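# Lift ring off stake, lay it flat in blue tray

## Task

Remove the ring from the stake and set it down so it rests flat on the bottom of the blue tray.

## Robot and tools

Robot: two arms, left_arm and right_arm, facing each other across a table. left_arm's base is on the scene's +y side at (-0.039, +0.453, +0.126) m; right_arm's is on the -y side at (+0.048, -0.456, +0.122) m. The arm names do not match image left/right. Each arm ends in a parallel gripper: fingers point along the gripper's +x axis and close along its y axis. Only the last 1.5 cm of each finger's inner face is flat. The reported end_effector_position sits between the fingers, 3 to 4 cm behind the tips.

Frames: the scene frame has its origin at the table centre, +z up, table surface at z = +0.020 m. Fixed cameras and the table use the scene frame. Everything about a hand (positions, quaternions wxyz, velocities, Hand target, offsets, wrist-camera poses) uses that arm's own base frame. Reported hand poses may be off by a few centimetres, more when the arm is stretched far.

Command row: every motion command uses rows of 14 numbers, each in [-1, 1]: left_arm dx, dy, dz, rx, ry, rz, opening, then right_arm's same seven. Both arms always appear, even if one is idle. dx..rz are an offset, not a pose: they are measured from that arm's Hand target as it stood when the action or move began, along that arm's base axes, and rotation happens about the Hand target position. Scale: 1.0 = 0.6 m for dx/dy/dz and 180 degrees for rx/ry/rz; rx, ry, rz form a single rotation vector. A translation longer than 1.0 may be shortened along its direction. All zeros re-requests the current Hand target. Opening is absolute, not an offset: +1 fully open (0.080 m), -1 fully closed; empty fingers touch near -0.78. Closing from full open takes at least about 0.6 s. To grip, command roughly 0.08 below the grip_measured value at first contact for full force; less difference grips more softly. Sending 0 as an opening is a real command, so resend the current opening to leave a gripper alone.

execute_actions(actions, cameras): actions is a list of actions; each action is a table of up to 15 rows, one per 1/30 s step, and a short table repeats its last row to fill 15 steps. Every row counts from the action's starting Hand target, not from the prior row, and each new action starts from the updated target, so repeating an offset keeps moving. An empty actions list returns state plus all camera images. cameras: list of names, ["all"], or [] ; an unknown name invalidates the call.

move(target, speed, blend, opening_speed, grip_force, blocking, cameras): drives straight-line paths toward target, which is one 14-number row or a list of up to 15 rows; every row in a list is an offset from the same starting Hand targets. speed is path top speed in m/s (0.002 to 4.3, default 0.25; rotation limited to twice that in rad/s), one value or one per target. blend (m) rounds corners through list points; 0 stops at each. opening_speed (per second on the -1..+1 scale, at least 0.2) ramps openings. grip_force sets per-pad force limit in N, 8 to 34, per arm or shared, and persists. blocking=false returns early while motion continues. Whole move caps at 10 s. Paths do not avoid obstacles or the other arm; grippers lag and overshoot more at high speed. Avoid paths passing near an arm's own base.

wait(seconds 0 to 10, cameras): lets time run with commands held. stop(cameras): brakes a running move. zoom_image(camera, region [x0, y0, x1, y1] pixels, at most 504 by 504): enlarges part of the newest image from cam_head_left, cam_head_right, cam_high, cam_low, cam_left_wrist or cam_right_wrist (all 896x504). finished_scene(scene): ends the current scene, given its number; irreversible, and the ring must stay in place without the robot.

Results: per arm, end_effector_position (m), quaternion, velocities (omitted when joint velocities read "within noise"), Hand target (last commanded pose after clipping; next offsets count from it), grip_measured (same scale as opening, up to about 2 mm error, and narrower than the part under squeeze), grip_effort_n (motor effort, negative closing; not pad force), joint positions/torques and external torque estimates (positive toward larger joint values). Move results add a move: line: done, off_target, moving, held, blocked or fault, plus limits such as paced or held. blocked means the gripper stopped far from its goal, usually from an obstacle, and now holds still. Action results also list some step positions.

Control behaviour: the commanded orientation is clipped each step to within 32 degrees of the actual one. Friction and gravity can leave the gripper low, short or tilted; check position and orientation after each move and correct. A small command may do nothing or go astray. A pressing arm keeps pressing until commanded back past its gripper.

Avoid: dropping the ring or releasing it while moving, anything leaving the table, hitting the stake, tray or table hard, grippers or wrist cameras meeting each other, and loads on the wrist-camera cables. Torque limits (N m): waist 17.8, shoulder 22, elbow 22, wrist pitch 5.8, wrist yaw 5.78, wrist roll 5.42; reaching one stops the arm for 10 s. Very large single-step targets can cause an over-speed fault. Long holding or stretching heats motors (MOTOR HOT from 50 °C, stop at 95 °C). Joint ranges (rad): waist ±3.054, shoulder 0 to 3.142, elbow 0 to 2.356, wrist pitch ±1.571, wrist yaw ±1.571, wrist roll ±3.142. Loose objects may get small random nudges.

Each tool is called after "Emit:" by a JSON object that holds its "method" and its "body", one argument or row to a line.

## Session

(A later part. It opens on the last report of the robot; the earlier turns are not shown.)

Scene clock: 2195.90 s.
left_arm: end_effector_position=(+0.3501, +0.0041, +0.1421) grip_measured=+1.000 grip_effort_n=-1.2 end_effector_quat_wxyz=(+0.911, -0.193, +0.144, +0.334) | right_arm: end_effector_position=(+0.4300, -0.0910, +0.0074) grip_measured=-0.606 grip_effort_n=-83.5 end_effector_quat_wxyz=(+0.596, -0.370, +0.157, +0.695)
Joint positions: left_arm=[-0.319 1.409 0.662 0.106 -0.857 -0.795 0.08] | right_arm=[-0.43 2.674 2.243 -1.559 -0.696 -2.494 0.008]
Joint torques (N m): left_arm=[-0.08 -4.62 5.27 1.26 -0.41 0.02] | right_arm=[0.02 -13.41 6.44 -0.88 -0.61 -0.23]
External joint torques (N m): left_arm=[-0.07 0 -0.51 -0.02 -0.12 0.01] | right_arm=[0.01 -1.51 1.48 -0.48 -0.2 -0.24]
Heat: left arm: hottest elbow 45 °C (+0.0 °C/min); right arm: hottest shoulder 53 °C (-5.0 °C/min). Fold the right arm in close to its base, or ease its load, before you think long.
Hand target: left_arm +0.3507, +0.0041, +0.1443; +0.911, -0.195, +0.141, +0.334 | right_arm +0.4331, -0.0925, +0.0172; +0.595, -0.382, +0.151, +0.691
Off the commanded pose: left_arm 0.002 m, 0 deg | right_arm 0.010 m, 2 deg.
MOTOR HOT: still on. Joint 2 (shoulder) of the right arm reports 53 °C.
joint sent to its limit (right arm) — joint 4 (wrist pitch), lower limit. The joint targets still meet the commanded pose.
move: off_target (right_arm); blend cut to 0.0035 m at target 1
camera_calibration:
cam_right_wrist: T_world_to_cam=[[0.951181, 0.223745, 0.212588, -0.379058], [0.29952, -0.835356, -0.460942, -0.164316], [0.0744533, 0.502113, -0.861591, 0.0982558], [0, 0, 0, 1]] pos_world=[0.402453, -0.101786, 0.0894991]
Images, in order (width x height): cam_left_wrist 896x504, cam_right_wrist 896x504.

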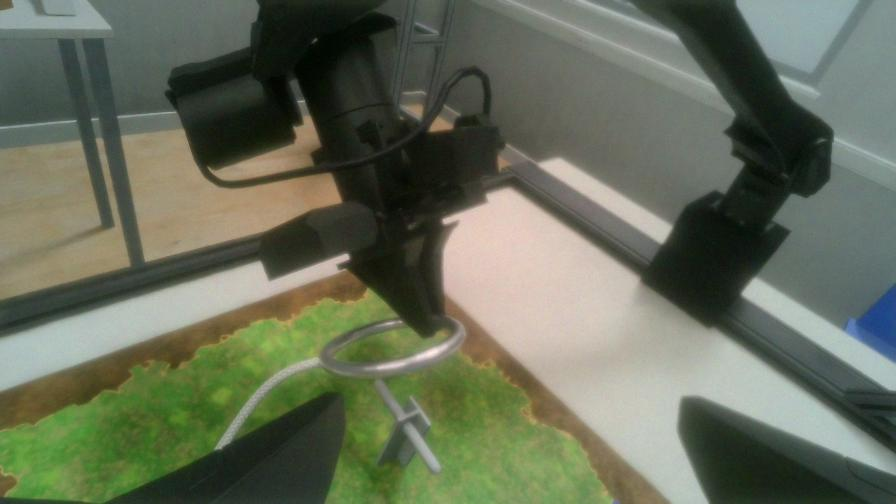

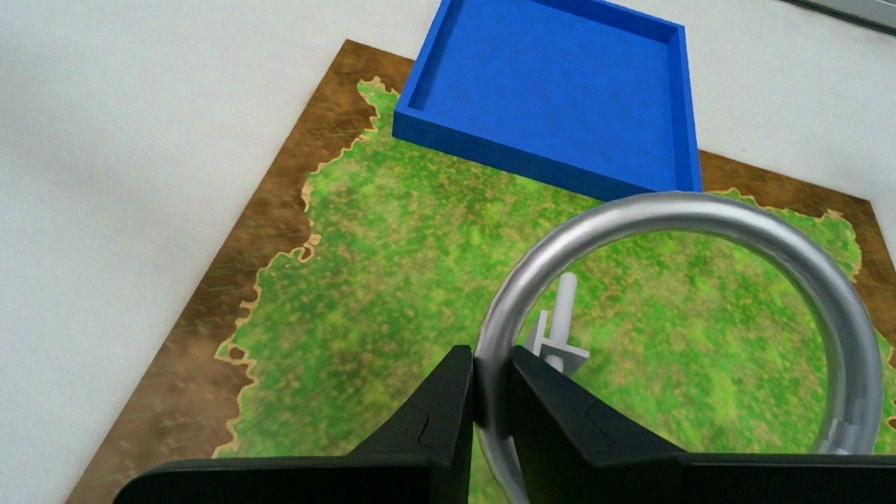

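Emit:
{"method": "move", "body": {
  "target": [0,0,0,0,0,0,1, -0.0127,0.4033,0.0217,-0.1856,0,0,-0.75],
  "speed": 0.15,
  "cameras": ["cam_right_wrist", "cam_high", "cam_low"]
}}

Scene clock: 2289.23 s.
left_arm: end_effector_position=(+0.3501, +0.0041, +0.1421) grip_measured=+1.000 grip_effort_n=-0.7 end_effector_quat_wxyz=(+0.911, -0.193, +0.144, +0.334) | right_arm: end_effector_position=(+0.4271, +0.0812, +0.0194) grip_measured=-0.606 grip_effort_n=-83.5 end_effector_quat_wxyz=(+0.499, -0.493, +0.297, +0.648)
Joint positions: left_arm=[-0.319 1.409 0.662 0.106 -0.857 -0.795 0.08] | right_arm=[0.065 2.27 1.716 -1.009 -0.361 -1.856 0.008]
Joint torques (N m): left_arm=[0 -4.73 5.31 1.26 -0.4 0.02] | right_arm=[-0.21 -9.87 5.75 0.14 -0.51 -0.09]
External joint torques (N m): left_arm=[0.01 -0.15 -0.48 -0.02 -0.11 0.01] | right_arm=[-0.19 0.61 0.25 -0.16 -0.23 -0.1]
Heat: left arm: hottest elbow 45 °C (+0.0 °C/min); right arm: hottest shoulder 64 °C (+5.1 °C/min). Fold the right arm in close to its base, or ease its load, before you think long.
Hand target: left_arm +0.3507, +0.0041, +0.1443; +0.911, -0.195, +0.141, +0.334 | right_arm +0.4269, +0.0814, +0.0195; +0.499, -0.493, +0.296, +0.649 (not the last commanded pose)
Off the commanded pose: left_arm 0.002 m, 0 deg | right_arm 0.069 m, 9 deg.
MOTOR HOT: still on. Joint 2 (shoulder) of the right arm reports 64 °C.
move: held (right_arm; a check stopped the path); limits=held
pose unreachable (right arm): on one or more control steps of this call, first in action 0 (counted from 0), this arm could not follow its commanded pose, so it was not sent that pose on those steps. It may still have moved: this result reports where it is.
cause: moving toward the commanded pose would bring a part of the arm too close to another arm (a part of this arm just beyond joint 4 (wrist pitch) and the left arm's gripper, along the way the arms are being sent, or toward where that arm still pushes).
camera_calibration:
cam_right_wrist: T_world_to_cam=[[0.946098, 0.306307, 0.105233, -0.419807], [0.314041, -0.947062, -0.0667192, -0.0187971], [0.0792256, 0.0961704, -0.992207, 0.055731], [0, 0, 0, 1]] pos_world=[0.398666, 0.105428, 0.0982201]
Images, in order (width x height): cam_high 896x504, cam_low 896x504, cam_right_wrist 896x504.

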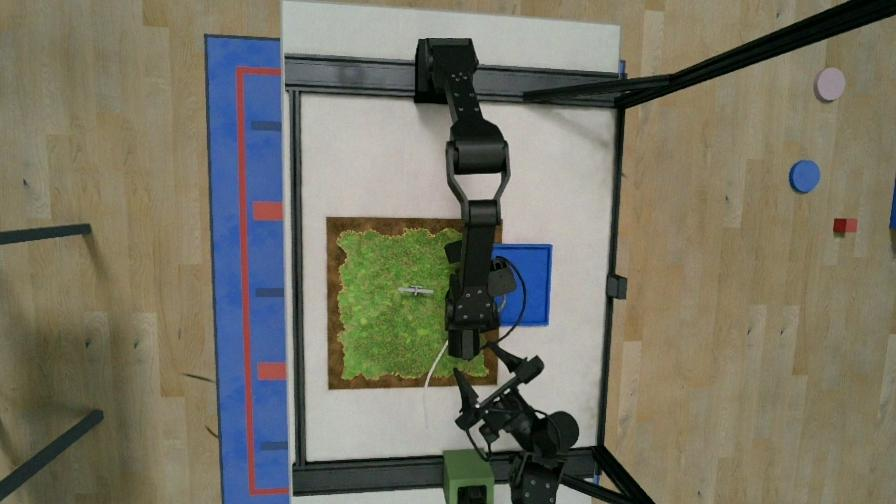

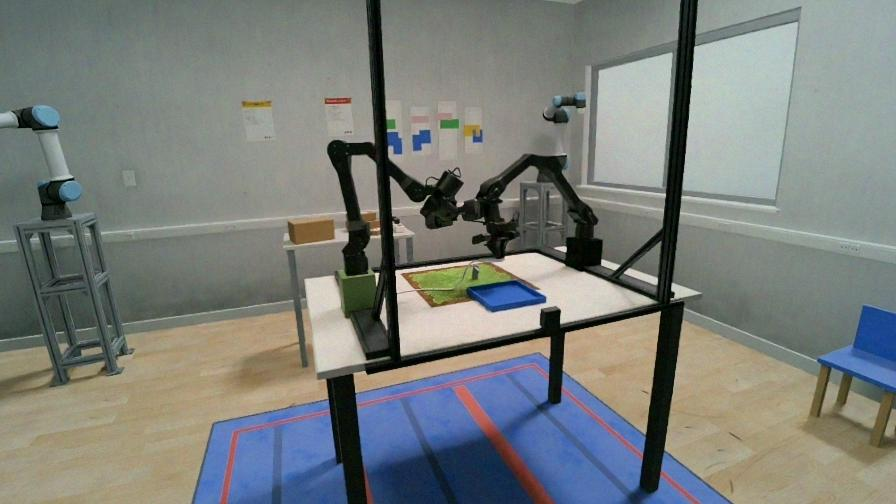

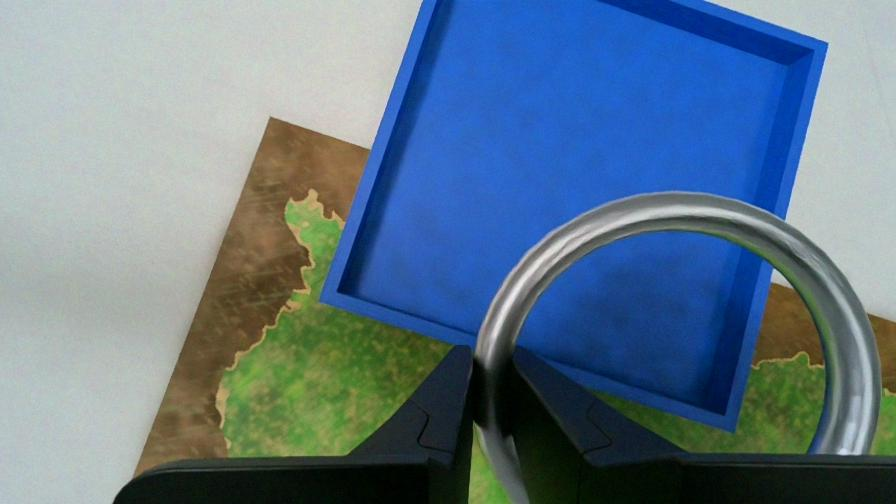

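Emit:
{"method": "move", "body": {
  "target": [-0.2,0,0.05,0,0,0,1, 0,0,0,0,0,0,-0.75],
  "speed": 0.15,
  "cameras": ["cam_left_wrist"]
}}

Scene clock: 2300.20 s.
left_arm: end_effector_position=(+0.2301, +0.0043, +0.1685) grip_measured=+1.000 grip_effort_n=-0.7 end_effector_quat_wxyz=(+0.911, -0.189, +0.149, +0.334) | right_arm: end_effector_position=(+0.4271, +0.0812, +0.0194) grip_measured=-0.606 grip_effort_n=-83.5 end_effector_quat_wxyz=(+0.499, -0.493, +0.297, +0.648)
Joint positions: left_arm=[-0.581 0.875 0.539 -0.575 -1.042 -1.109 0.08] | right_arm=[0.065 2.27 1.716 -1.009 -0.361 -1.856 0.008]
Joint torques (N m): left_arm=[-0.39 -2.01 6.56 0.75 -0.92 -0.05] | right_arm=[-0.09 -9.87 5.76 0.14 -0.51 -0.09]
External joint torques (N m): left_arm=[-0.39 -0.57 0.45 -0.26 -0.48 -0.06] | right_arm=[-0.17 0.49 0.37 -0.13 -0.22 -0.09]
Heat: left arm: hottest elbow 45 °C (+0.0 °C/min); right arm: hottest shoulder 62 °C (+2.0 °C/min). Fold the right arm in close to its base, or ease its load, before you think long.
Hand target: left_arm +0.2307, +0.0040, +0.1743; +0.911, -0.195, +0.141, +0.334 | right_arm +0.4269, +0.0815, +0.0195; +0.499, -0.493, +0.296, +0.649
Off the commanded pose: left_arm 0.006 m, 1 deg | right_arm 0.000 m, 0 deg.
MOTOR HOT: still on. Joint 2 (shoulder) of the right arm reports 62 °C.
move: done
camera_calibration:
cam_left_wrist: T_world_to_cam=[[0.69357, -0.681735, 0.232806, -0.18135], [-0.283541, -0.55542, -0.781738, 0.243853], [0.662243, 0.47618, -0.578522, 0.0186504], [0, 0, 0, 1]] pos_world=[0.18257, 0.00292731, 0.243639]
Images, in order (width x height): cam_left_wrist 896x504.

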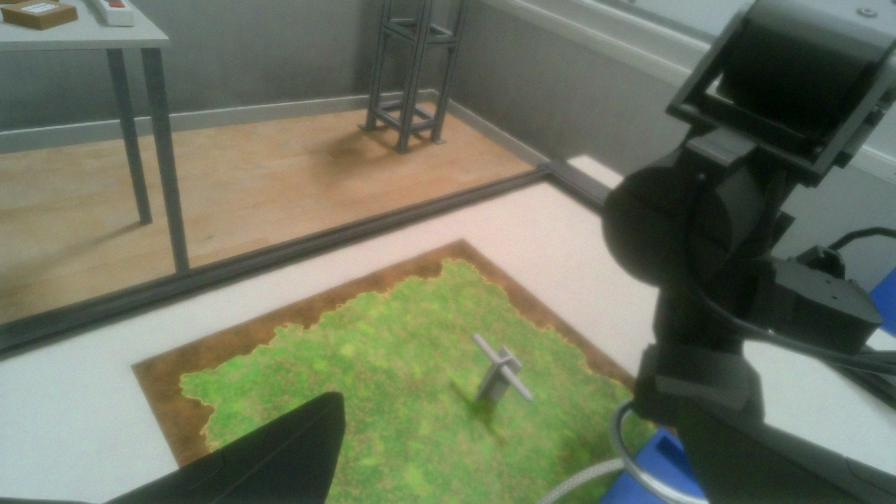

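Emit:
{"method": "move", "body": {
  "target": [0,0,0,0,0,0,1, -0.0067,0.1142,0.0133,-0.051,0,0,-0.75],
  "speed": 0.12,
  "cameras": ["cam_right_wrist", "cam_low", "cam_high"]
}}

Scene clock: 2320.40 s.
left_arm: end_effector_position=(+0.2301, +0.0044, +0.1685) grip_measured=+1.000 grip_effort_n=-1.2 end_effector_quat_wxyz=(+0.911, -0.189, +0.149, +0.334) | right_arm: end_effector_position=(+0.4205, +0.1493, +0.0288) grip_measured=-0.606 grip_effort_n=-83.5 end_effector_quat_wxyz=(-0.457, +0.531, -0.345, -0.624)
Joint positions: left_arm=[-0.581 0.875 0.539 -0.575 -1.042 -1.11 0.08] | right_arm=[0.273 2.28 1.799 -1.051 -0.203 -1.651 0.008]
Joint torques (N m): left_arm=[-0.34 -1.93 6.53 0.72 -0.89 -0.08] | right_arm=[0.03 -8.9 7.56 0.17 -0.19 0.14]
External joint torques (N m): left_arm=[-0.34 -0.49 0.4 -0.3 -0.46 -0.09] | right_arm=[0.03 1.74 1.94 -0.18 -0.01 0.14]
Heat: left arm: hottest elbow 46 °C (+1.0 °C/min); right arm: hottest shoulder 60 °C (-2.0 °C/min). Fold the right arm in close to its base, or ease its load, before you think long.
Hand target: left_arm +0.2307, +0.0041, +0.1743; +0.911, -0.195, +0.141, +0.334 | right_arm +0.4229, +0.1500, +0.0275; -0.458, +0.531, -0.347, -0.623
Off the commanded pose: left_arm 0.006 m, 1 deg | right_arm 0.003 m, 0 deg.
MOTOR HOT: still on. Joint 2 (shoulder) of the right arm reports 60 °C.
move: done
camera_calibration:
cam_right_wrist: T_world_to_cam=[[0.944044, 0.325061, 0.0558295, -0.435901], [0.320253, -0.943906, 0.0804928, 0.0410477], [0.0788629, -0.0581092, -0.99519, 0.0823582], [0, 0, 0, 1]] pos_world=[0.391869, 0.185225, 0.102994]
Images, in order (width x height): cam_high 896x504, cam_low 896x504, cam_right_wrist 896x504.

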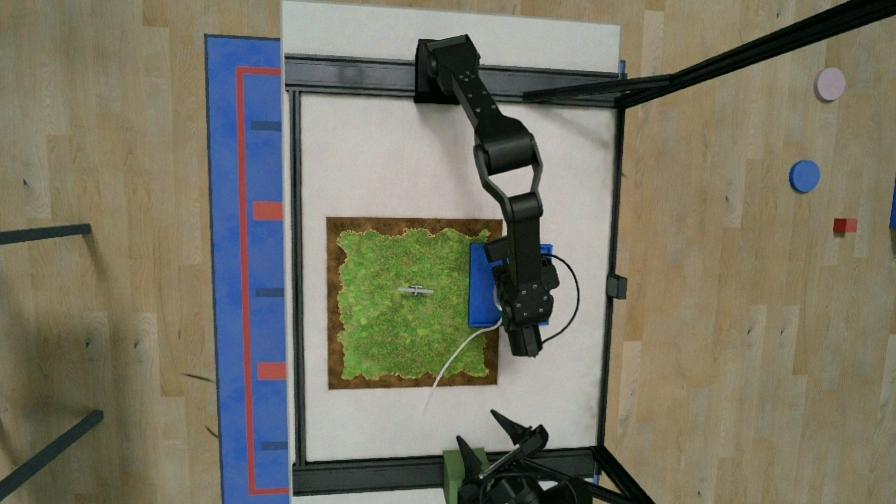

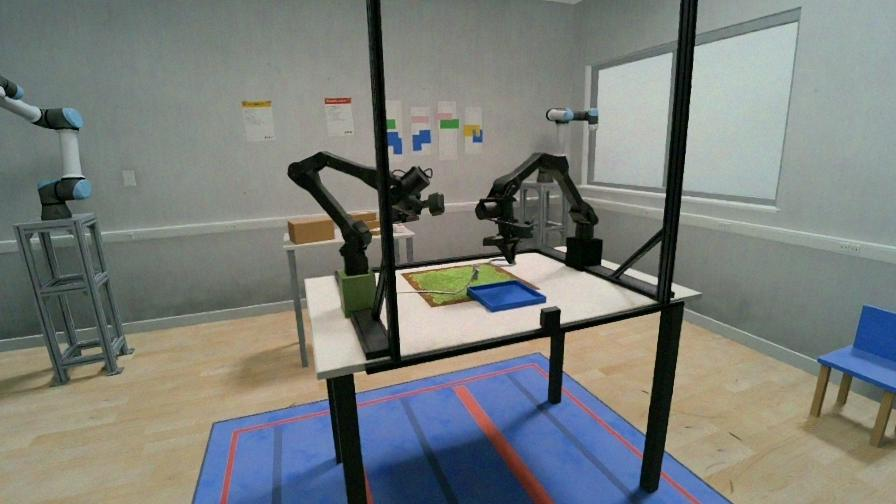

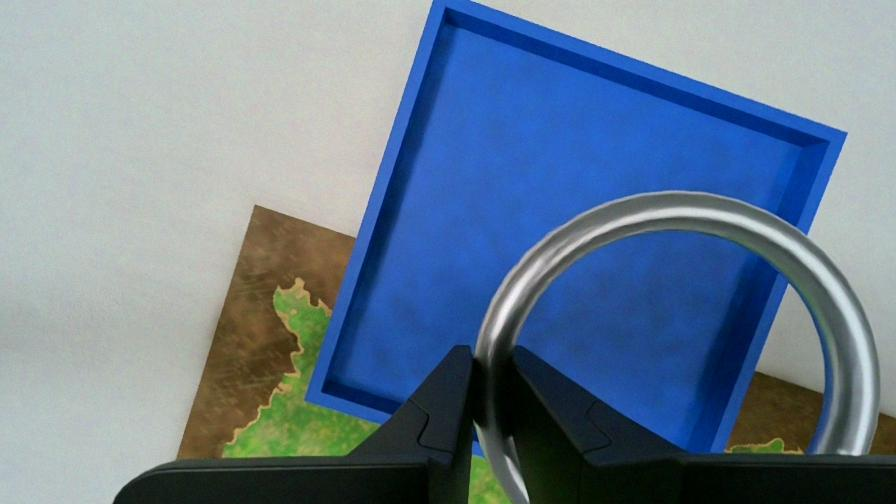

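Emit:
{"method": "move", "body": {
  "target": [0,0,0,0,0,0,1, 0.0113,0.0027,-0.1442,-0.0227,0.0627,0,-0.75],
  "speed": 0.08,
  "cameras": ["cam_right_wrist", "cam_low", "cam_left_wrist"]
}}

Scene clock: 2404.43 s.
left_arm: end_effector_position=(+0.2301, +0.0044, +0.1685) grip_measured=+1.000 grip_effort_n=-0.7 end_effector_quat_wxyz=(+0.911, -0.189, +0.149, +0.334) | right_arm: end_effector_position=(+0.4290, +0.1508, -0.0564) grip_measured=-0.606 grip_effort_n=-83.5 end_effector_quat_wxyz=(+0.404, -0.484, +0.409, +0.660)
Joint positions: left_arm=[-0.581 0.875 0.539 -0.575 -1.042 -1.11 0.08] | right_arm=[0.276 2.624 2.07 -1.182 -0.189 -1.646 0.008]
Joint torques (N m): left_arm=[-0.33 -1.95 6.53 0.71 -0.89 -0.08] | right_arm=[0.11 -9.96 6.84 -0.33 -0.15 0.14]
External joint torques (N m): left_arm=[-0.31 -0.51 0.43 -0.31 -0.47 -0.09] | right_arm=[0.1 1.82 1.75 -0.3 0.03 0.15]
Heat: left arm: hottest elbow 47 °C (+1.0 °C/min); right arm: hottest shoulder 50 °C (-5.0 °C/min). Fold the right arm in close to its base, or ease its load, before you think long.
Hand target: left_arm +0.2307, +0.0041, +0.1743; +0.911, -0.195, +0.141, +0.334 | right_arm +0.4296, +0.1517, -0.0592; +0.403, -0.483, +0.412, +0.660
Off the commanded pose: left_arm 0.006 m, 1 deg | right_arm 0.003 m, 0 deg.
MOTOR HOT: still on. Joint 2 (shoulder) of the right arm reports 50 °C.
move: done
camera_calibration:
cam_left_wrist: T_world_to_cam=[[0.693818, -0.681491, 0.23278, -0.181389], [-0.28318, -0.555378, -0.781898, 0.243828], [0.662137, 0.476576, -0.578316, 0.0186187], [0, 0, 0, 1]] pos_world=[0.18257, 0.00292841, 0.243639]
cam_right_wrist: T_world_to_cam=[[0.935524, 0.320232, -0.149151, -0.446906], [0.334456, -0.938825, 0.0821344, 0.0398116], [-0.113724, -0.126723, -0.985397, 0.0904818], [0, 0, 0, 1]] pos_world=[0.415067, 0.191956, 0.0192342]
Images, in order (width x height): cam_low 896x504, cam_left_wrist 896x504, cam_right_wrist 896x504.

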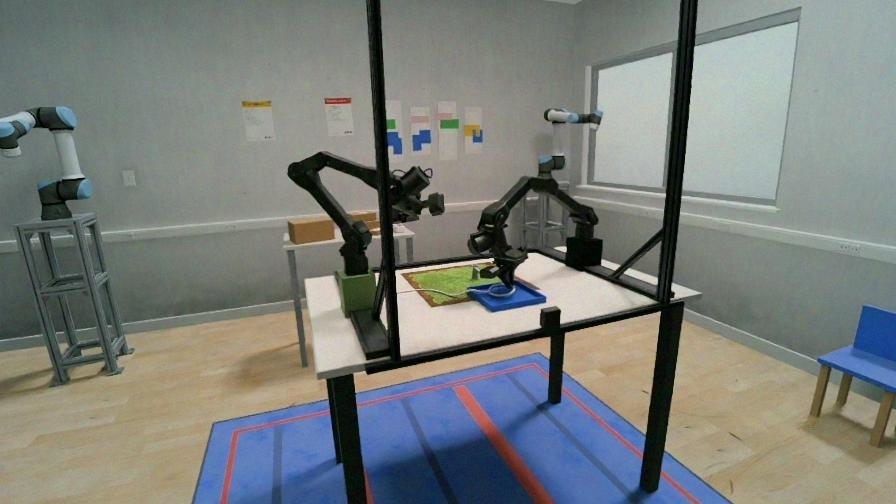

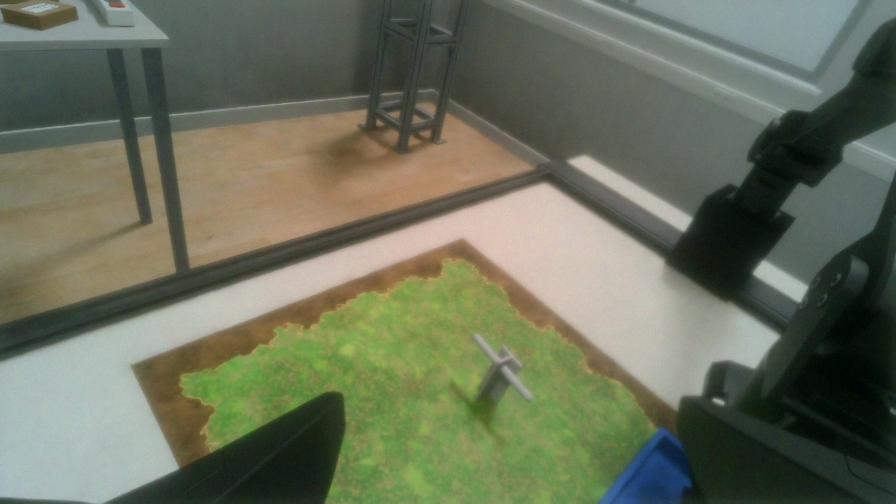

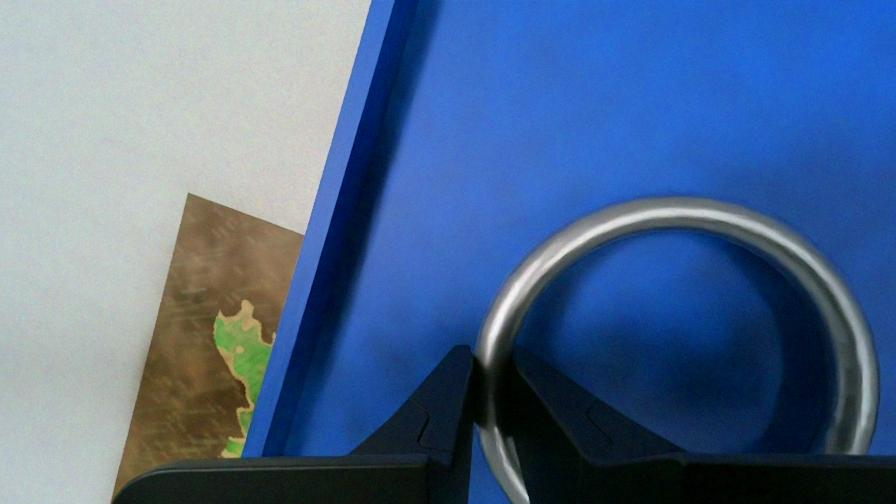

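Emit:
{"method": "zoom_image", "body": {
  "camera": "cam_low",
  "region": [455, 255, 555, 320]
}}

Scaled by 5.040 from the camera's 896x504 image, which has a finer 1280x720 frame.

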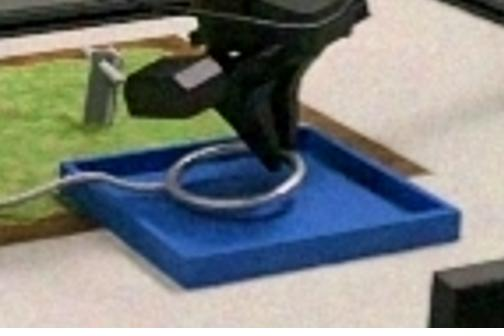

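Emit:
{"method": "move", "body": {
  "target": [0,0,0,0,0,0,1, 0,0,-0.012,0,0,0,-0.75],
  "speed": 0.03,
  "cameras": ["cam_right_wrist"]
}}

Scene clock: 2417.00 s.
left_arm: end_effector_position=(+0.2301, +0.0044, +0.1685) grip_measured=+1.000 grip_effort_n=-1.2 end_effector_quat_wxyz=(+0.911, -0.189, +0.149, +0.334) | right_arm: end_effector_position=(+0.4304, +0.1512, -0.0612) grip_measured=-0.606 grip_effort_n=-83.5 end_effector_quat_wxyz=(+0.405, -0.485, +0.408, +0.659)
Joint positions: left_arm=[-0.581 0.875 0.539 -0.575 -1.042 -1.11 0.08] | right_arm=[0.276 2.634 2.07 -1.168 -0.189 -1.646 0.008]
Joint torques (N m): left_arm=[-0.31 -1.98 6.55 0.73 -0.9 -0.09] | right_arm=[0.14 -9.75 5.99 0.01 -0.14 0.13]
External joint torques (N m): left_arm=[-0.29 -0.58 0.48 -0.27 -0.48 -0.11] | right_arm=[0.13 2.03 0.92 0.02 0.03 0.13]
Heat: left arm: hottest elbow 48 °C (+1.0 °C/min); right arm: hottest shoulder 53 °C (+0.0 °C/min). Fold the right arm in close to its base, or ease its load, before you think long.
Hand target: left_arm +0.2307, +0.0041, +0.1743; +0.911, -0.195, +0.141, +0.334 | right_arm +0.4297, +0.1517, -0.0663; +0.403, -0.483, +0.412, +0.660
Off the commanded pose: left_arm 0.006 m, 1 deg | right_arm 0.005 m, 1 deg.
MOTOR HOT: still on. Joint 2 (shoulder) of the right arm reports 53 °C.
move: done
camera_calibration:
cam_right_wrist: T_world_to_cam=[[0.936125, 0.320391, -0.144982, -0.448999], [0.334115, -0.93892, 0.0824404, 0.0403091], [-0.109714, -0.125615, -0.985994, 0.0840237], [0, 0, 0, 1]] pos_world=[0.41607, 0.192257, 0.0144268]
Images, in order (width x height): cam_right_wrist 896x504.

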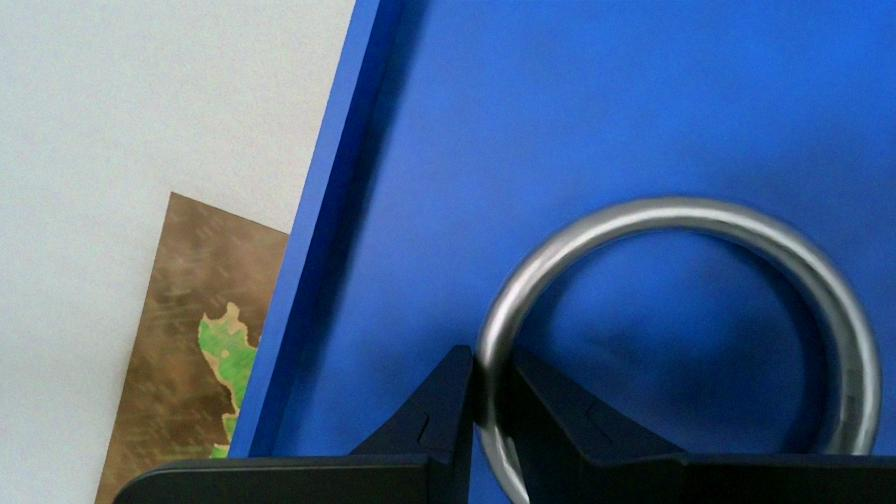

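Emit:
{"method": "move", "body": {
  "target": [0,0,0,0,0,0,1, 0,0,-0.01,0,0,0,-0.75],
  "speed": 0.03,
  "cameras": ["cam_right_wrist","cam_low"]
}}

Scene clock: 2423.03 s.
left_arm: end_effector_position=(+0.2301, +0.0044, +0.1685) grip_measured=+1.000 grip_effort_n=-0.7 end_effector_quat_wxyz=(+0.911, -0.189, +0.149, +0.334) | right_arm: end_effector_position=(+0.4324, +0.1518, -0.0646) grip_measured=-0.606 grip_effort_n=-83.5 end_effector_quat_wxyz=(+0.407, -0.487, +0.406, +0.658)
Joint positions: left_arm=[-0.581 0.875 0.539 -0.575 -1.042 -1.11 0.08] | right_arm=[0.276 2.641 2.07 -1.153 -0.189 -1.646 0.008]
Joint torques (N m): left_arm=[-0.33 -1.95 6.52 0.74 -0.89 -0.07] | right_arm=[0.14 -9.34 5.36 0.03 -0.14 0.13]
External joint torques (N m): left_arm=[-0.33 -0.48 0.35 -0.28 -0.45 -0.09] | right_arm=[0.12 2.54 0.23 0.02 0.03 0.13]
Heat: left arm: hottest elbow 48 °C (+1.0 °C/min); right arm: hottest shoulder 53 °C (+1.0 °C/min). Fold the right arm in close to its base, or ease its load, before you think long.
Hand target: left_arm +0.2307, +0.0041, +0.1743; +0.911, -0.195, +0.141, +0.334 | right_arm +0.4297, +0.1517, -0.0724; +0.403, -0.483, +0.412, +0.660
Off the commanded pose: left_arm 0.006 m, 1 deg | right_arm 0.008 m, 1 deg.
MOTOR HOT: still on. Joint 2 (shoulder) of the right arm reports 53 °C.
move: done
camera_calibration:
cam_right_wrist: T_world_to_cam=[[0.937264, 0.320727, -0.136639, -0.451573], [0.333453, -0.939109, 0.0829602, 0.0408051], [-0.101712, -0.123318, -0.987141, 0.0770912], [0, 0, 0, 1]] pos_world=[0.417477, 0.192659, 0.0110121]
Images, in order (width x height): cam_low 896x504, cam_right_wrist 896x504.

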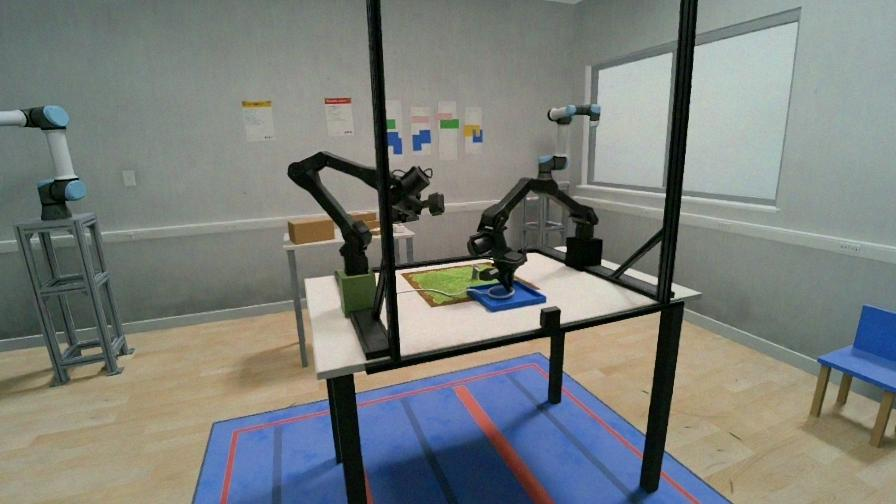

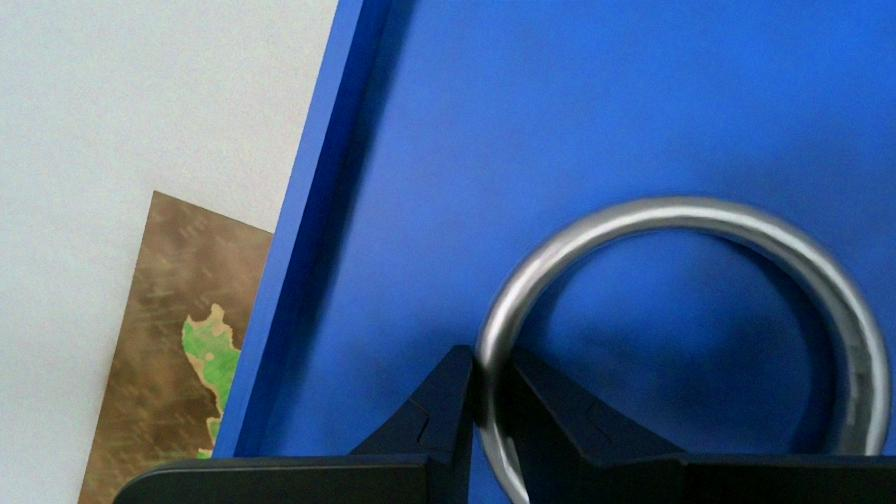

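Emit:
{"method": "zoom_image", "body": {
  "camera": "cam_low",
  "region": [455, 255, 555, 320]
}}

Emit:
{"method": "zoom_image", "body": {
  "camera": "cam_right_wrist",
  "region": [440, 150, 896, 470]
}}

Scaled by 5.040 from the camera's 896x504 image, which has a finer 1280x720 frame.

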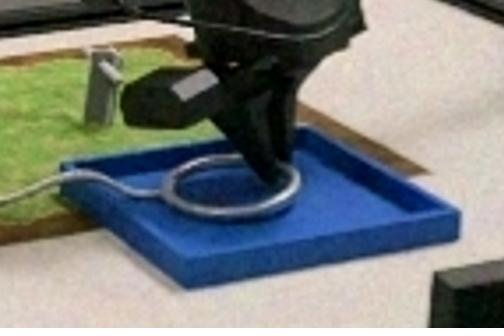

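Scaled by 1.105 from the camera's 896x504 image, which has a finer 1280x720 frame.

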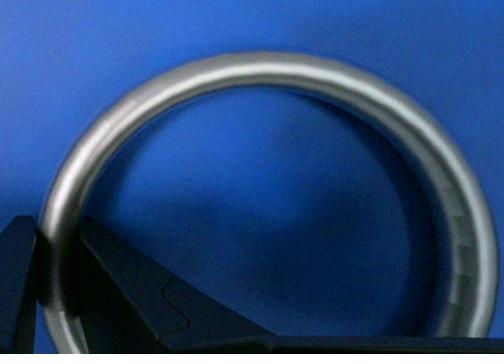

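Emit:
{"method": "move", "body": {
  "target": [0,0,0,0,0,0,1, 0,0,-0.012,0,0,0,-0.75],
  "speed": 0.03,
  "cameras": ["cam_right_wrist"]
}}

Scene clock: 2445.87 s.
left_arm: end_effector_position=(+0.2301, +0.0044, +0.1685) grip_measured=+1.000 grip_effort_n=-0.7 end_effector_quat_wxyz=(+0.911, -0.189, +0.149, +0.334) | right_arm: end_effector_position=(+0.4341, +0.1523, -0.0678) grip_measured=-0.606 grip_effort_n=-83.5 end_effector_quat_wxyz=(+0.409, -0.489, +0.404, +0.657)
Joint positions: left_arm=[-0.581 0.875 0.539 -0.575 -1.042 -1.11 0.08] | right_arm=[0.276 2.647 2.07 -1.139 -0.189 -1.646 0.008]
Joint torques (N m): left_arm=[-0.29 -1.94 6.52 0.72 -0.89 -0.09] | right_arm=[0.13 -8.72 4.68 0.35 -0.13 0.13]
External joint torques (N m): left_arm=[-0.29 -0.5 0.45 -0.28 -0.46 -0.11] | right_arm=[0.16 3.31 -0.51 0.32 0.03 0.13]
Heat: left arm: hottest elbow 48 °C (+1.0 °C/min); right arm: hottest shoulder 53 °C (+2.0 °C/min). Fold the right arm in close to its base, or ease its load, before you think long.
Hand target: left_arm +0.2307, +0.0041, +0.1743; +0.911, -0.195, +0.141, +0.334 | right_arm +0.4296, +0.1516, -0.0795; +0.403, -0.483, +0.412, +0.660
Off the commanded pose: left_arm 0.006 m, 1 deg | right_arm 0.013 m, 1 deg.
MOTOR HOT: still on. Joint 2 (shoulder) of the right arm reports 53 °C.
move: off_target (right_arm)
camera_calibration:
cam_right_wrist: T_world_to_cam=[[0.938184, 0.320974, -0.129558, -0.45374], [0.332871, -0.939273, 0.0834487, 0.0412328], [-0.0949056, -0.121416, -0.988054, 0.0707717], [0, 0, 0, 1]] pos_world=[0.418683, 0.192961, 0.00769971]
Images, in order (width x height): cam_right_wrist 896x504.

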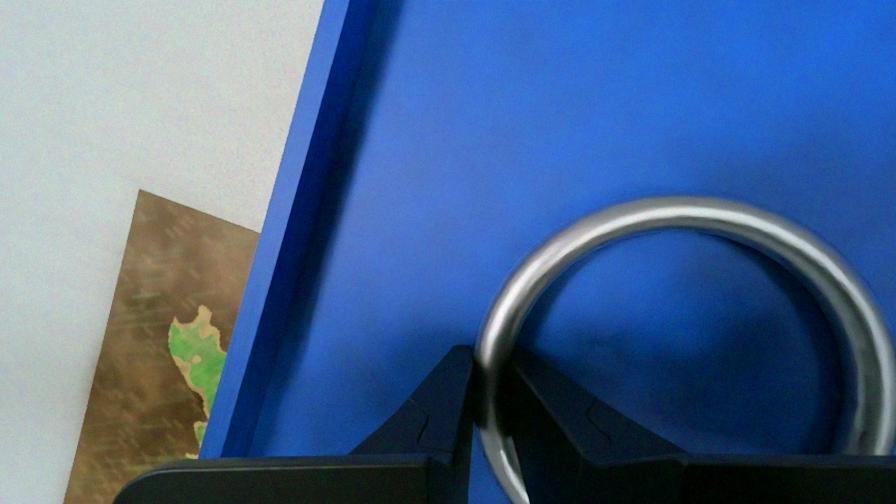

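Emit:
{"method": "move", "body": {
  "target": [0,0,0,0,0,0,1, -0.004,0,-0.01,0,0,0,-0.75],
  "speed": 0.03,
  "cameras": ["cam_right_wrist"]
}}

Scene clock: 2455.27 s.
left_arm: end_effector_position=(+0.2301, +0.0044, +0.1685) grip_measured=+1.000 grip_effort_n=-0.7 end_effector_quat_wxyz=(+0.911, -0.189, +0.149, +0.334) | right_arm: end_effector_position=(+0.4328, +0.1521, -0.0713) grip_measured=-0.606 grip_effort_n=-83.5 end_effector_quat_wxyz=(+0.409, -0.489, +0.404, +0.657)
Joint positions: left_arm=[-0.581 0.875 0.539 -0.575 -1.042 -1.11 0.08] | right_arm=[0.276 2.647 2.055 -1.125 -0.189 -1.645 0.008]
Joint torques (N m): left_arm=[-0.34 -1.96 6.5 0.72 -0.9 -0.07] | right_arm=[0.22 -8.68 3.36 1.23 -0.15 0.14]
External joint torques (N m): left_arm=[-0.32 -0.51 0.39 -0.29 -0.47 -0.08] | right_arm=[0.22 3.18 -1.75 1.18 0.02 0.15]
Heat: left arm: hottest elbow 48 °C (+1.0 °C/min); right arm: hottest shoulder 54 °C (+4.0 °C/min). Fold the right arm in close to its base, or ease its load, before you think long.
Hand target: left_arm +0.2307, +0.0041, +0.1743; +0.911, -0.195, +0.141, +0.334 | right_arm +0.4273, +0.1515, -0.0855; +0.403, -0.483, +0.412, +0.659
Off the commanded pose: left_arm 0.006 m, 1 deg | right_arm 0.015 m, 1 deg.
MOTOR HOT: still on. Joint 2 (shoulder) of the right arm reports 54 °C.
move: off_target (right_arm)
camera_calibration:
cam_right_wrist: T_world_to_cam=[[0.938114, 0.320998, -0.130012, -0.452995], [0.332955, -0.939238, 0.0834989, 0.0417796], [-0.0953092, -0.12162, -0.98799, 0.0674944], [0, 0, 0, 1]] pos_world=[0.417483, 0.19286, 0.00430051]
Images, in order (width x height): cam_right_wrist 896x504.

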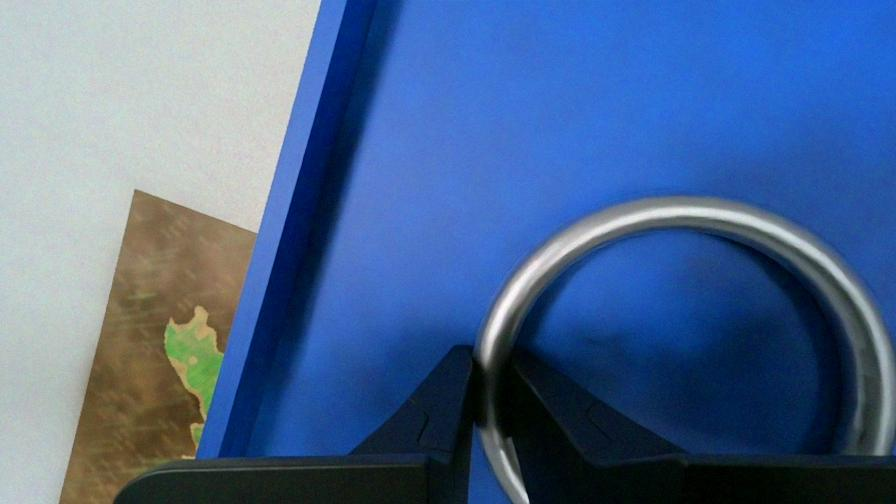

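Emit:
{"method": "move", "body": {
  "target": [
    [0,0,0,0,0,0,1, 0.006,0,0.0167,0,0,0,-0.75],
    [0,0,0,0,0,0,1, 0.006,0,0.0167,0,0,0,-0.35]
  ],
  "speed": 0.03,
  "opening_speed": 0.25,
  "cameras": ["cam_right_wrist","cam_low"]
}}

Scene clock: 2468.00 s.
left_arm: end_effector_position=(+0.2301, +0.0044, +0.1685) grip_measured=+1.000 grip_effort_n=-1.2 end_effector_quat_wxyz=(+0.911, -0.189, +0.149, +0.334) | right_arm: end_effector_position=(+0.4321, +0.1518, -0.0674) grip_measured=-0.355 grip_effort_n=19.3 end_effector_quat_wxyz=(+0.406, -0.486, +0.407, +0.659)
Joint positions: left_arm=[-0.581 0.875 0.539 -0.575 -1.042 -1.11 0.08] | right_arm=[0.276 2.648 2.073 -1.152 -0.189 -1.645 0.019]
Joint torques (N m): left_arm=[-0.4 -2 6.59 0.73 -0.88 -0.08] | right_arm=[0.03 -8.98 6.09 0.15 -0.14 0.1]
External joint torques (N m): left_arm=[-0.4 -0.54 0.4 -0.3 -0.44 -0.1] | right_arm=[0.04 2.95 0.95 0.13 0.03 0.11]
Heat: left arm: hottest elbow 48 °C (+1.0 °C/min); right arm: hottest shoulder 55 °C (+4.0 °C/min). Fold the right arm in close to its base, or ease its load, before you think long.
Hand target: left_arm +0.2307, +0.0041, +0.1743; +0.911, -0.195, +0.141, +0.334 | right_arm +0.4310, +0.1516, -0.0754; +0.403, -0.483, +0.412, +0.659
Off the commanded pose: left_arm 0.006 m, 1 deg | right_arm 0.008 m, 1 deg.
MOTOR HOT: still on. Joint 2 (shoulder) of the right arm reports 55 °C.
move: done; target 2's new opening was sent with right_arm's hand 0.009 m and 1 deg from that target
camera_calibration:
cam_right_wrist: T_world_to_cam=[[0.936746, 0.320566, -0.140517, -0.451736], [0.333759, -0.939019, 0.082759, 0.0410816], [-0.105418, -0.124423, -0.986613, 0.0761143], [0, 0, 0, 1]] pos_world=[0.417474, 0.192858, 0.00821893]
Images, in order (width x height): cam_low 896x504, cam_right_wrist 896x504.

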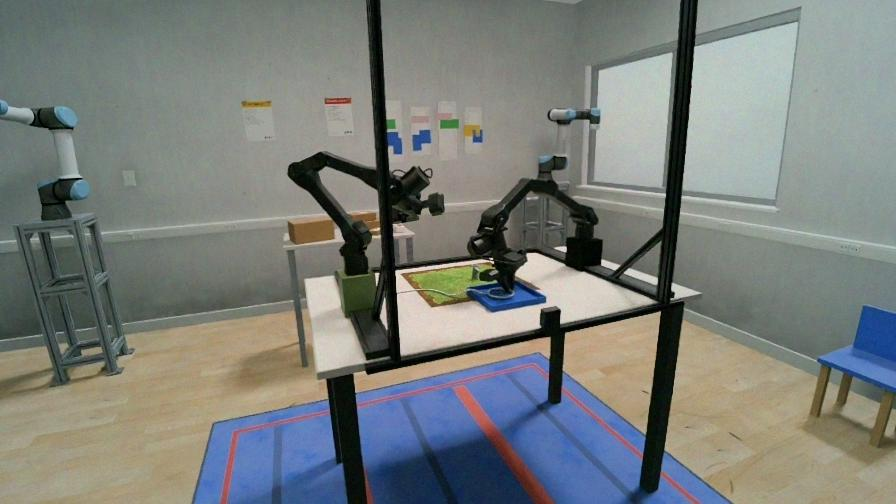

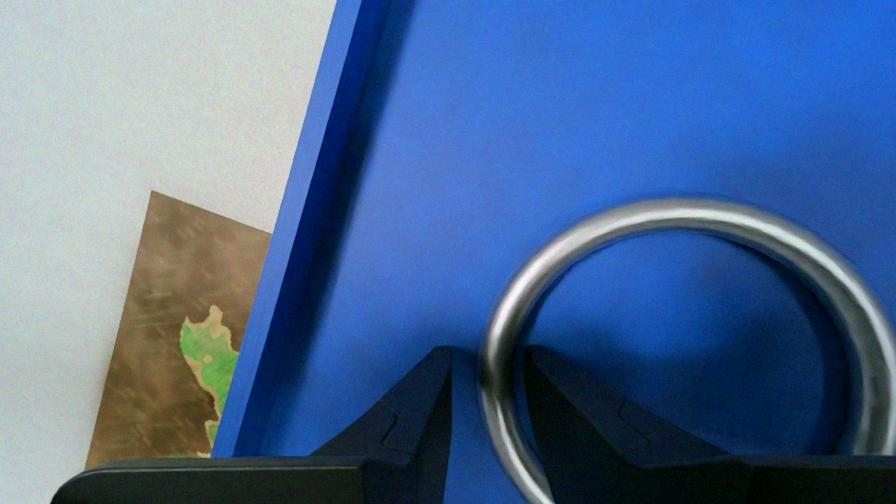

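Emit:
{"method": "move", "body": {
  "target": [0,0,0,0,0,0,1, 0.0333,-0.0233,0.2,0,0,0,-0.35],
  "speed": 0.08,
  "cameras": ["cam_right_wrist","cam_low","cam_high"]
}}

Scene clock: 2485.80 s.
left_arm: end_effector_position=(+0.2301, +0.0044, +0.1685) grip_measured=+1.000 grip_effort_n=-0.7 end_effector_quat_wxyz=(+0.911, -0.189, +0.149, +0.334) | right_arm: end_effector_position=(+0.4481, +0.1383, +0.0375) grip_measured=-0.353 grip_effort_n=17.9 end_effector_quat_wxyz=(+0.423, -0.493, +0.401, +0.646)
Joint positions: left_arm=[-0.581 0.875 0.539 -0.575 -1.042 -1.11 0.08] | right_arm=[0.24 2.565 2.342 -1.466 -0.186 -1.66 0.019]
Joint torques (N m): left_arm=[-0.29 -1.99 6.58 0.72 -0.89 -0.07] | right_arm=[-0.15 -12.9 6.51 -0.14 -0.13 -0.22]
External joint torques (N m): left_arm=[-0.29 -0.57 0.47 -0.28 -0.46 -0.09] | right_arm=[-0.18 -0.73 0.92 -0.23 0.05 -0.21]
Heat: left arm: hottest elbow 48 °C (+0.0 °C/min); right arm: hottest shoulder 56 °C (+3.0 °C/min). Fold the right arm in close to its base, or ease its load, before you think long.
Hand target: left_arm +0.2307, +0.0041, +0.1743; +0.911, -0.195, +0.141, +0.334 | right_arm +0.4508, +0.1377, +0.0444; +0.402, -0.483, +0.412, +0.660
Off the commanded pose: left_arm 0.006 m, 1 deg | right_arm 0.008 m, 3 deg.
MOTOR HOT: still on. Joint 2 (shoulder) of the right arm reports 56 °C.
joint sent to its limit (right arm) — joint 3 (elbow), upper limit, where the elbow is as straight as it goes. The joint targets are off in orientation, not in position.
move: off_target (right_arm)
camera_calibration:
cam_right_wrist: T_world_to_cam=[[0.948177, 0.301567, -0.100088, -0.451687], [0.310249, -0.94669, 0.0867348, 0.0257266], [-0.0685957, -0.113292, -0.991191, 0.161814], [0, 0, 0, 1]] pos_world=[0.431397, 0.178901, 0.112949]
Images, in order (width x height): cam_high 896x504, cam_low 896x504, cam_right_wrist 896x504.

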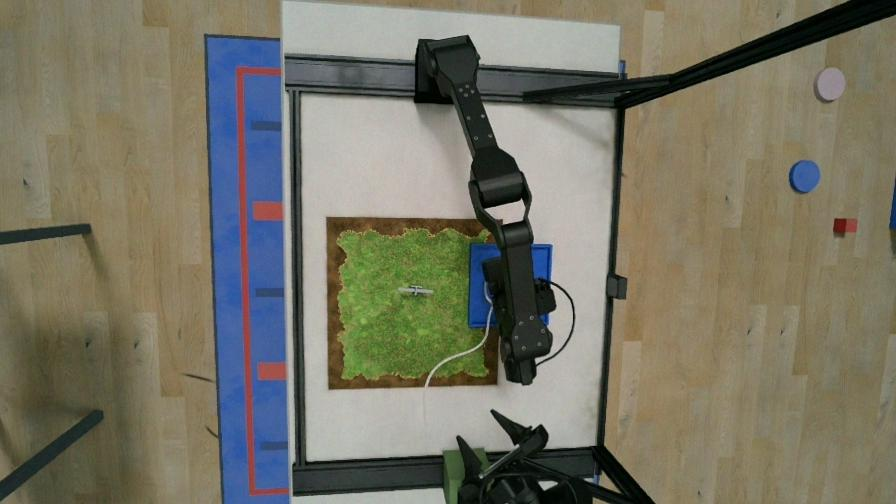

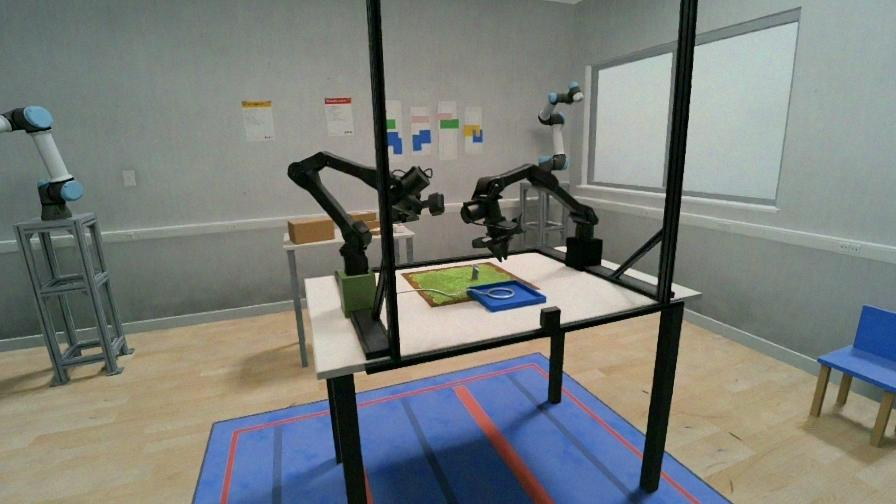

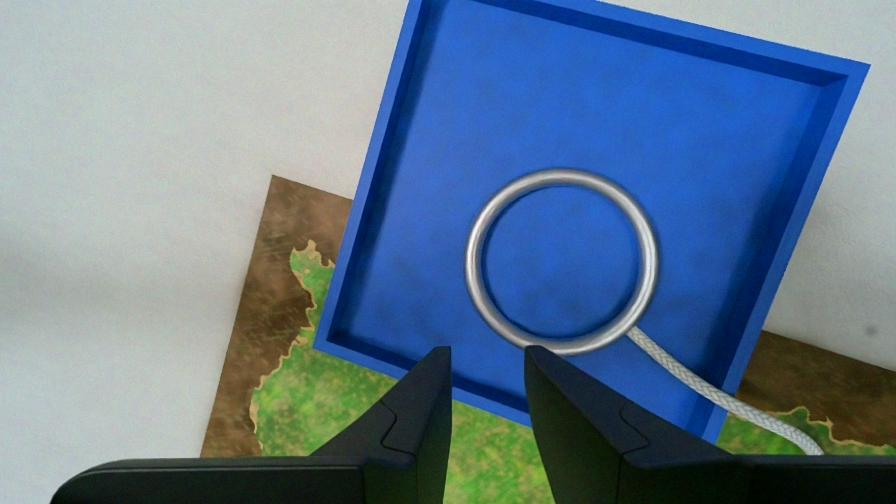

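Emit:
{"method": "move", "body": {
  "target": [
    [0,0,0,0,0,0,1, -0.0363,-0.2912,-0.024,-0.0535,-0.06,-0.1055,-0.6],
    [0,0,0,0,0,0,1, -0.0363,-0.2912,-0.1073,-0.0535,-0.06,-0.1055,-0.6]
  ],
  "speed": 0.15,
  "blend": [0.02,0],
  "cameras": ["cam_right_wrist"]
}}

Scene clock: 2632.53 s.
left_arm: end_effector_position=(+0.2301, +0.0044, +0.1685) grip_measured=+1.000 grip_effort_n=-1.2 end_effector_quat_wxyz=(+0.911, -0.189, +0.149, +0.334) | right_arm: end_effector_position=(+0.4321, -0.0367, -0.0133) grip_measured=-0.596 grip_effort_n=-15.6 end_effector_quat_wxyz=(+0.506, -0.503, +0.495, +0.496)
Joint positions: left_arm=[-0.581 0.875 0.539 -0.575 -1.042 -1.11 0.08] | right_arm=[-0.086 2.301 1.674 -0.925 -0.004 -1.655 0.008]
Joint torques (N m): left_arm=[-0.31 -1.95 6.51 0.73 -0.89 -0.07] | right_arm=[0.08 -8.51 4.9 0.36 0.07 -0.03]
External joint torques (N m): left_arm=[-0.32 -0.53 0.39 -0.29 -0.46 -0.08] | right_arm=[0.16 1.95 -0.41 0.05 0.11 -0.03]
Heat: left arm: hottest elbow 49 °C (+0.0 °C/min); right arm: hottest shoulder 65 °C (+2.0 °C/min). Fold the right arm in close to its base, or ease its load, before you think long.
Hand target: left_arm +0.2307, +0.0041, +0.1743; +0.911, -0.195, +0.141, +0.334 | right_arm +0.4291, -0.0371, -0.0199; +0.501, -0.500, +0.500, +0.499
Off the commanded pose: left_arm 0.006 m, 1 deg | right_arm 0.007 m, 1 deg.
MOTOR HOT: still on. Joint 2 (shoulder) of the right arm reports 65 °C.
move: done
camera_calibration:
cam_right_wrist: T_world_to_cam=[[0.999505, -0.0213636, 0.0230993, -0.421152], [-0.0268799, -0.961363, 0.273967, 0.0170707], [0.0163539, -0.274453, -0.961462, 0.0481876], [0, 0, 0, 1]] pos_world=[0.420614, 0.020639, 0.051382]
Images, in order (width x height): cam_right_wrist 896x504.

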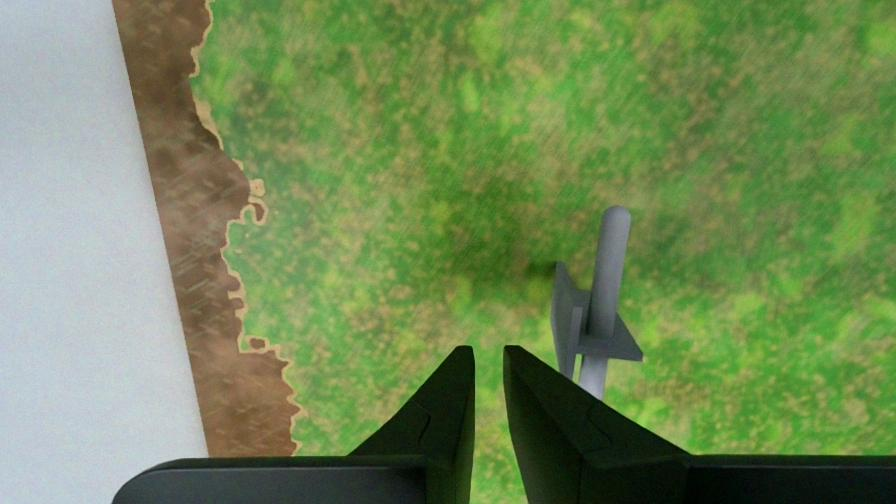

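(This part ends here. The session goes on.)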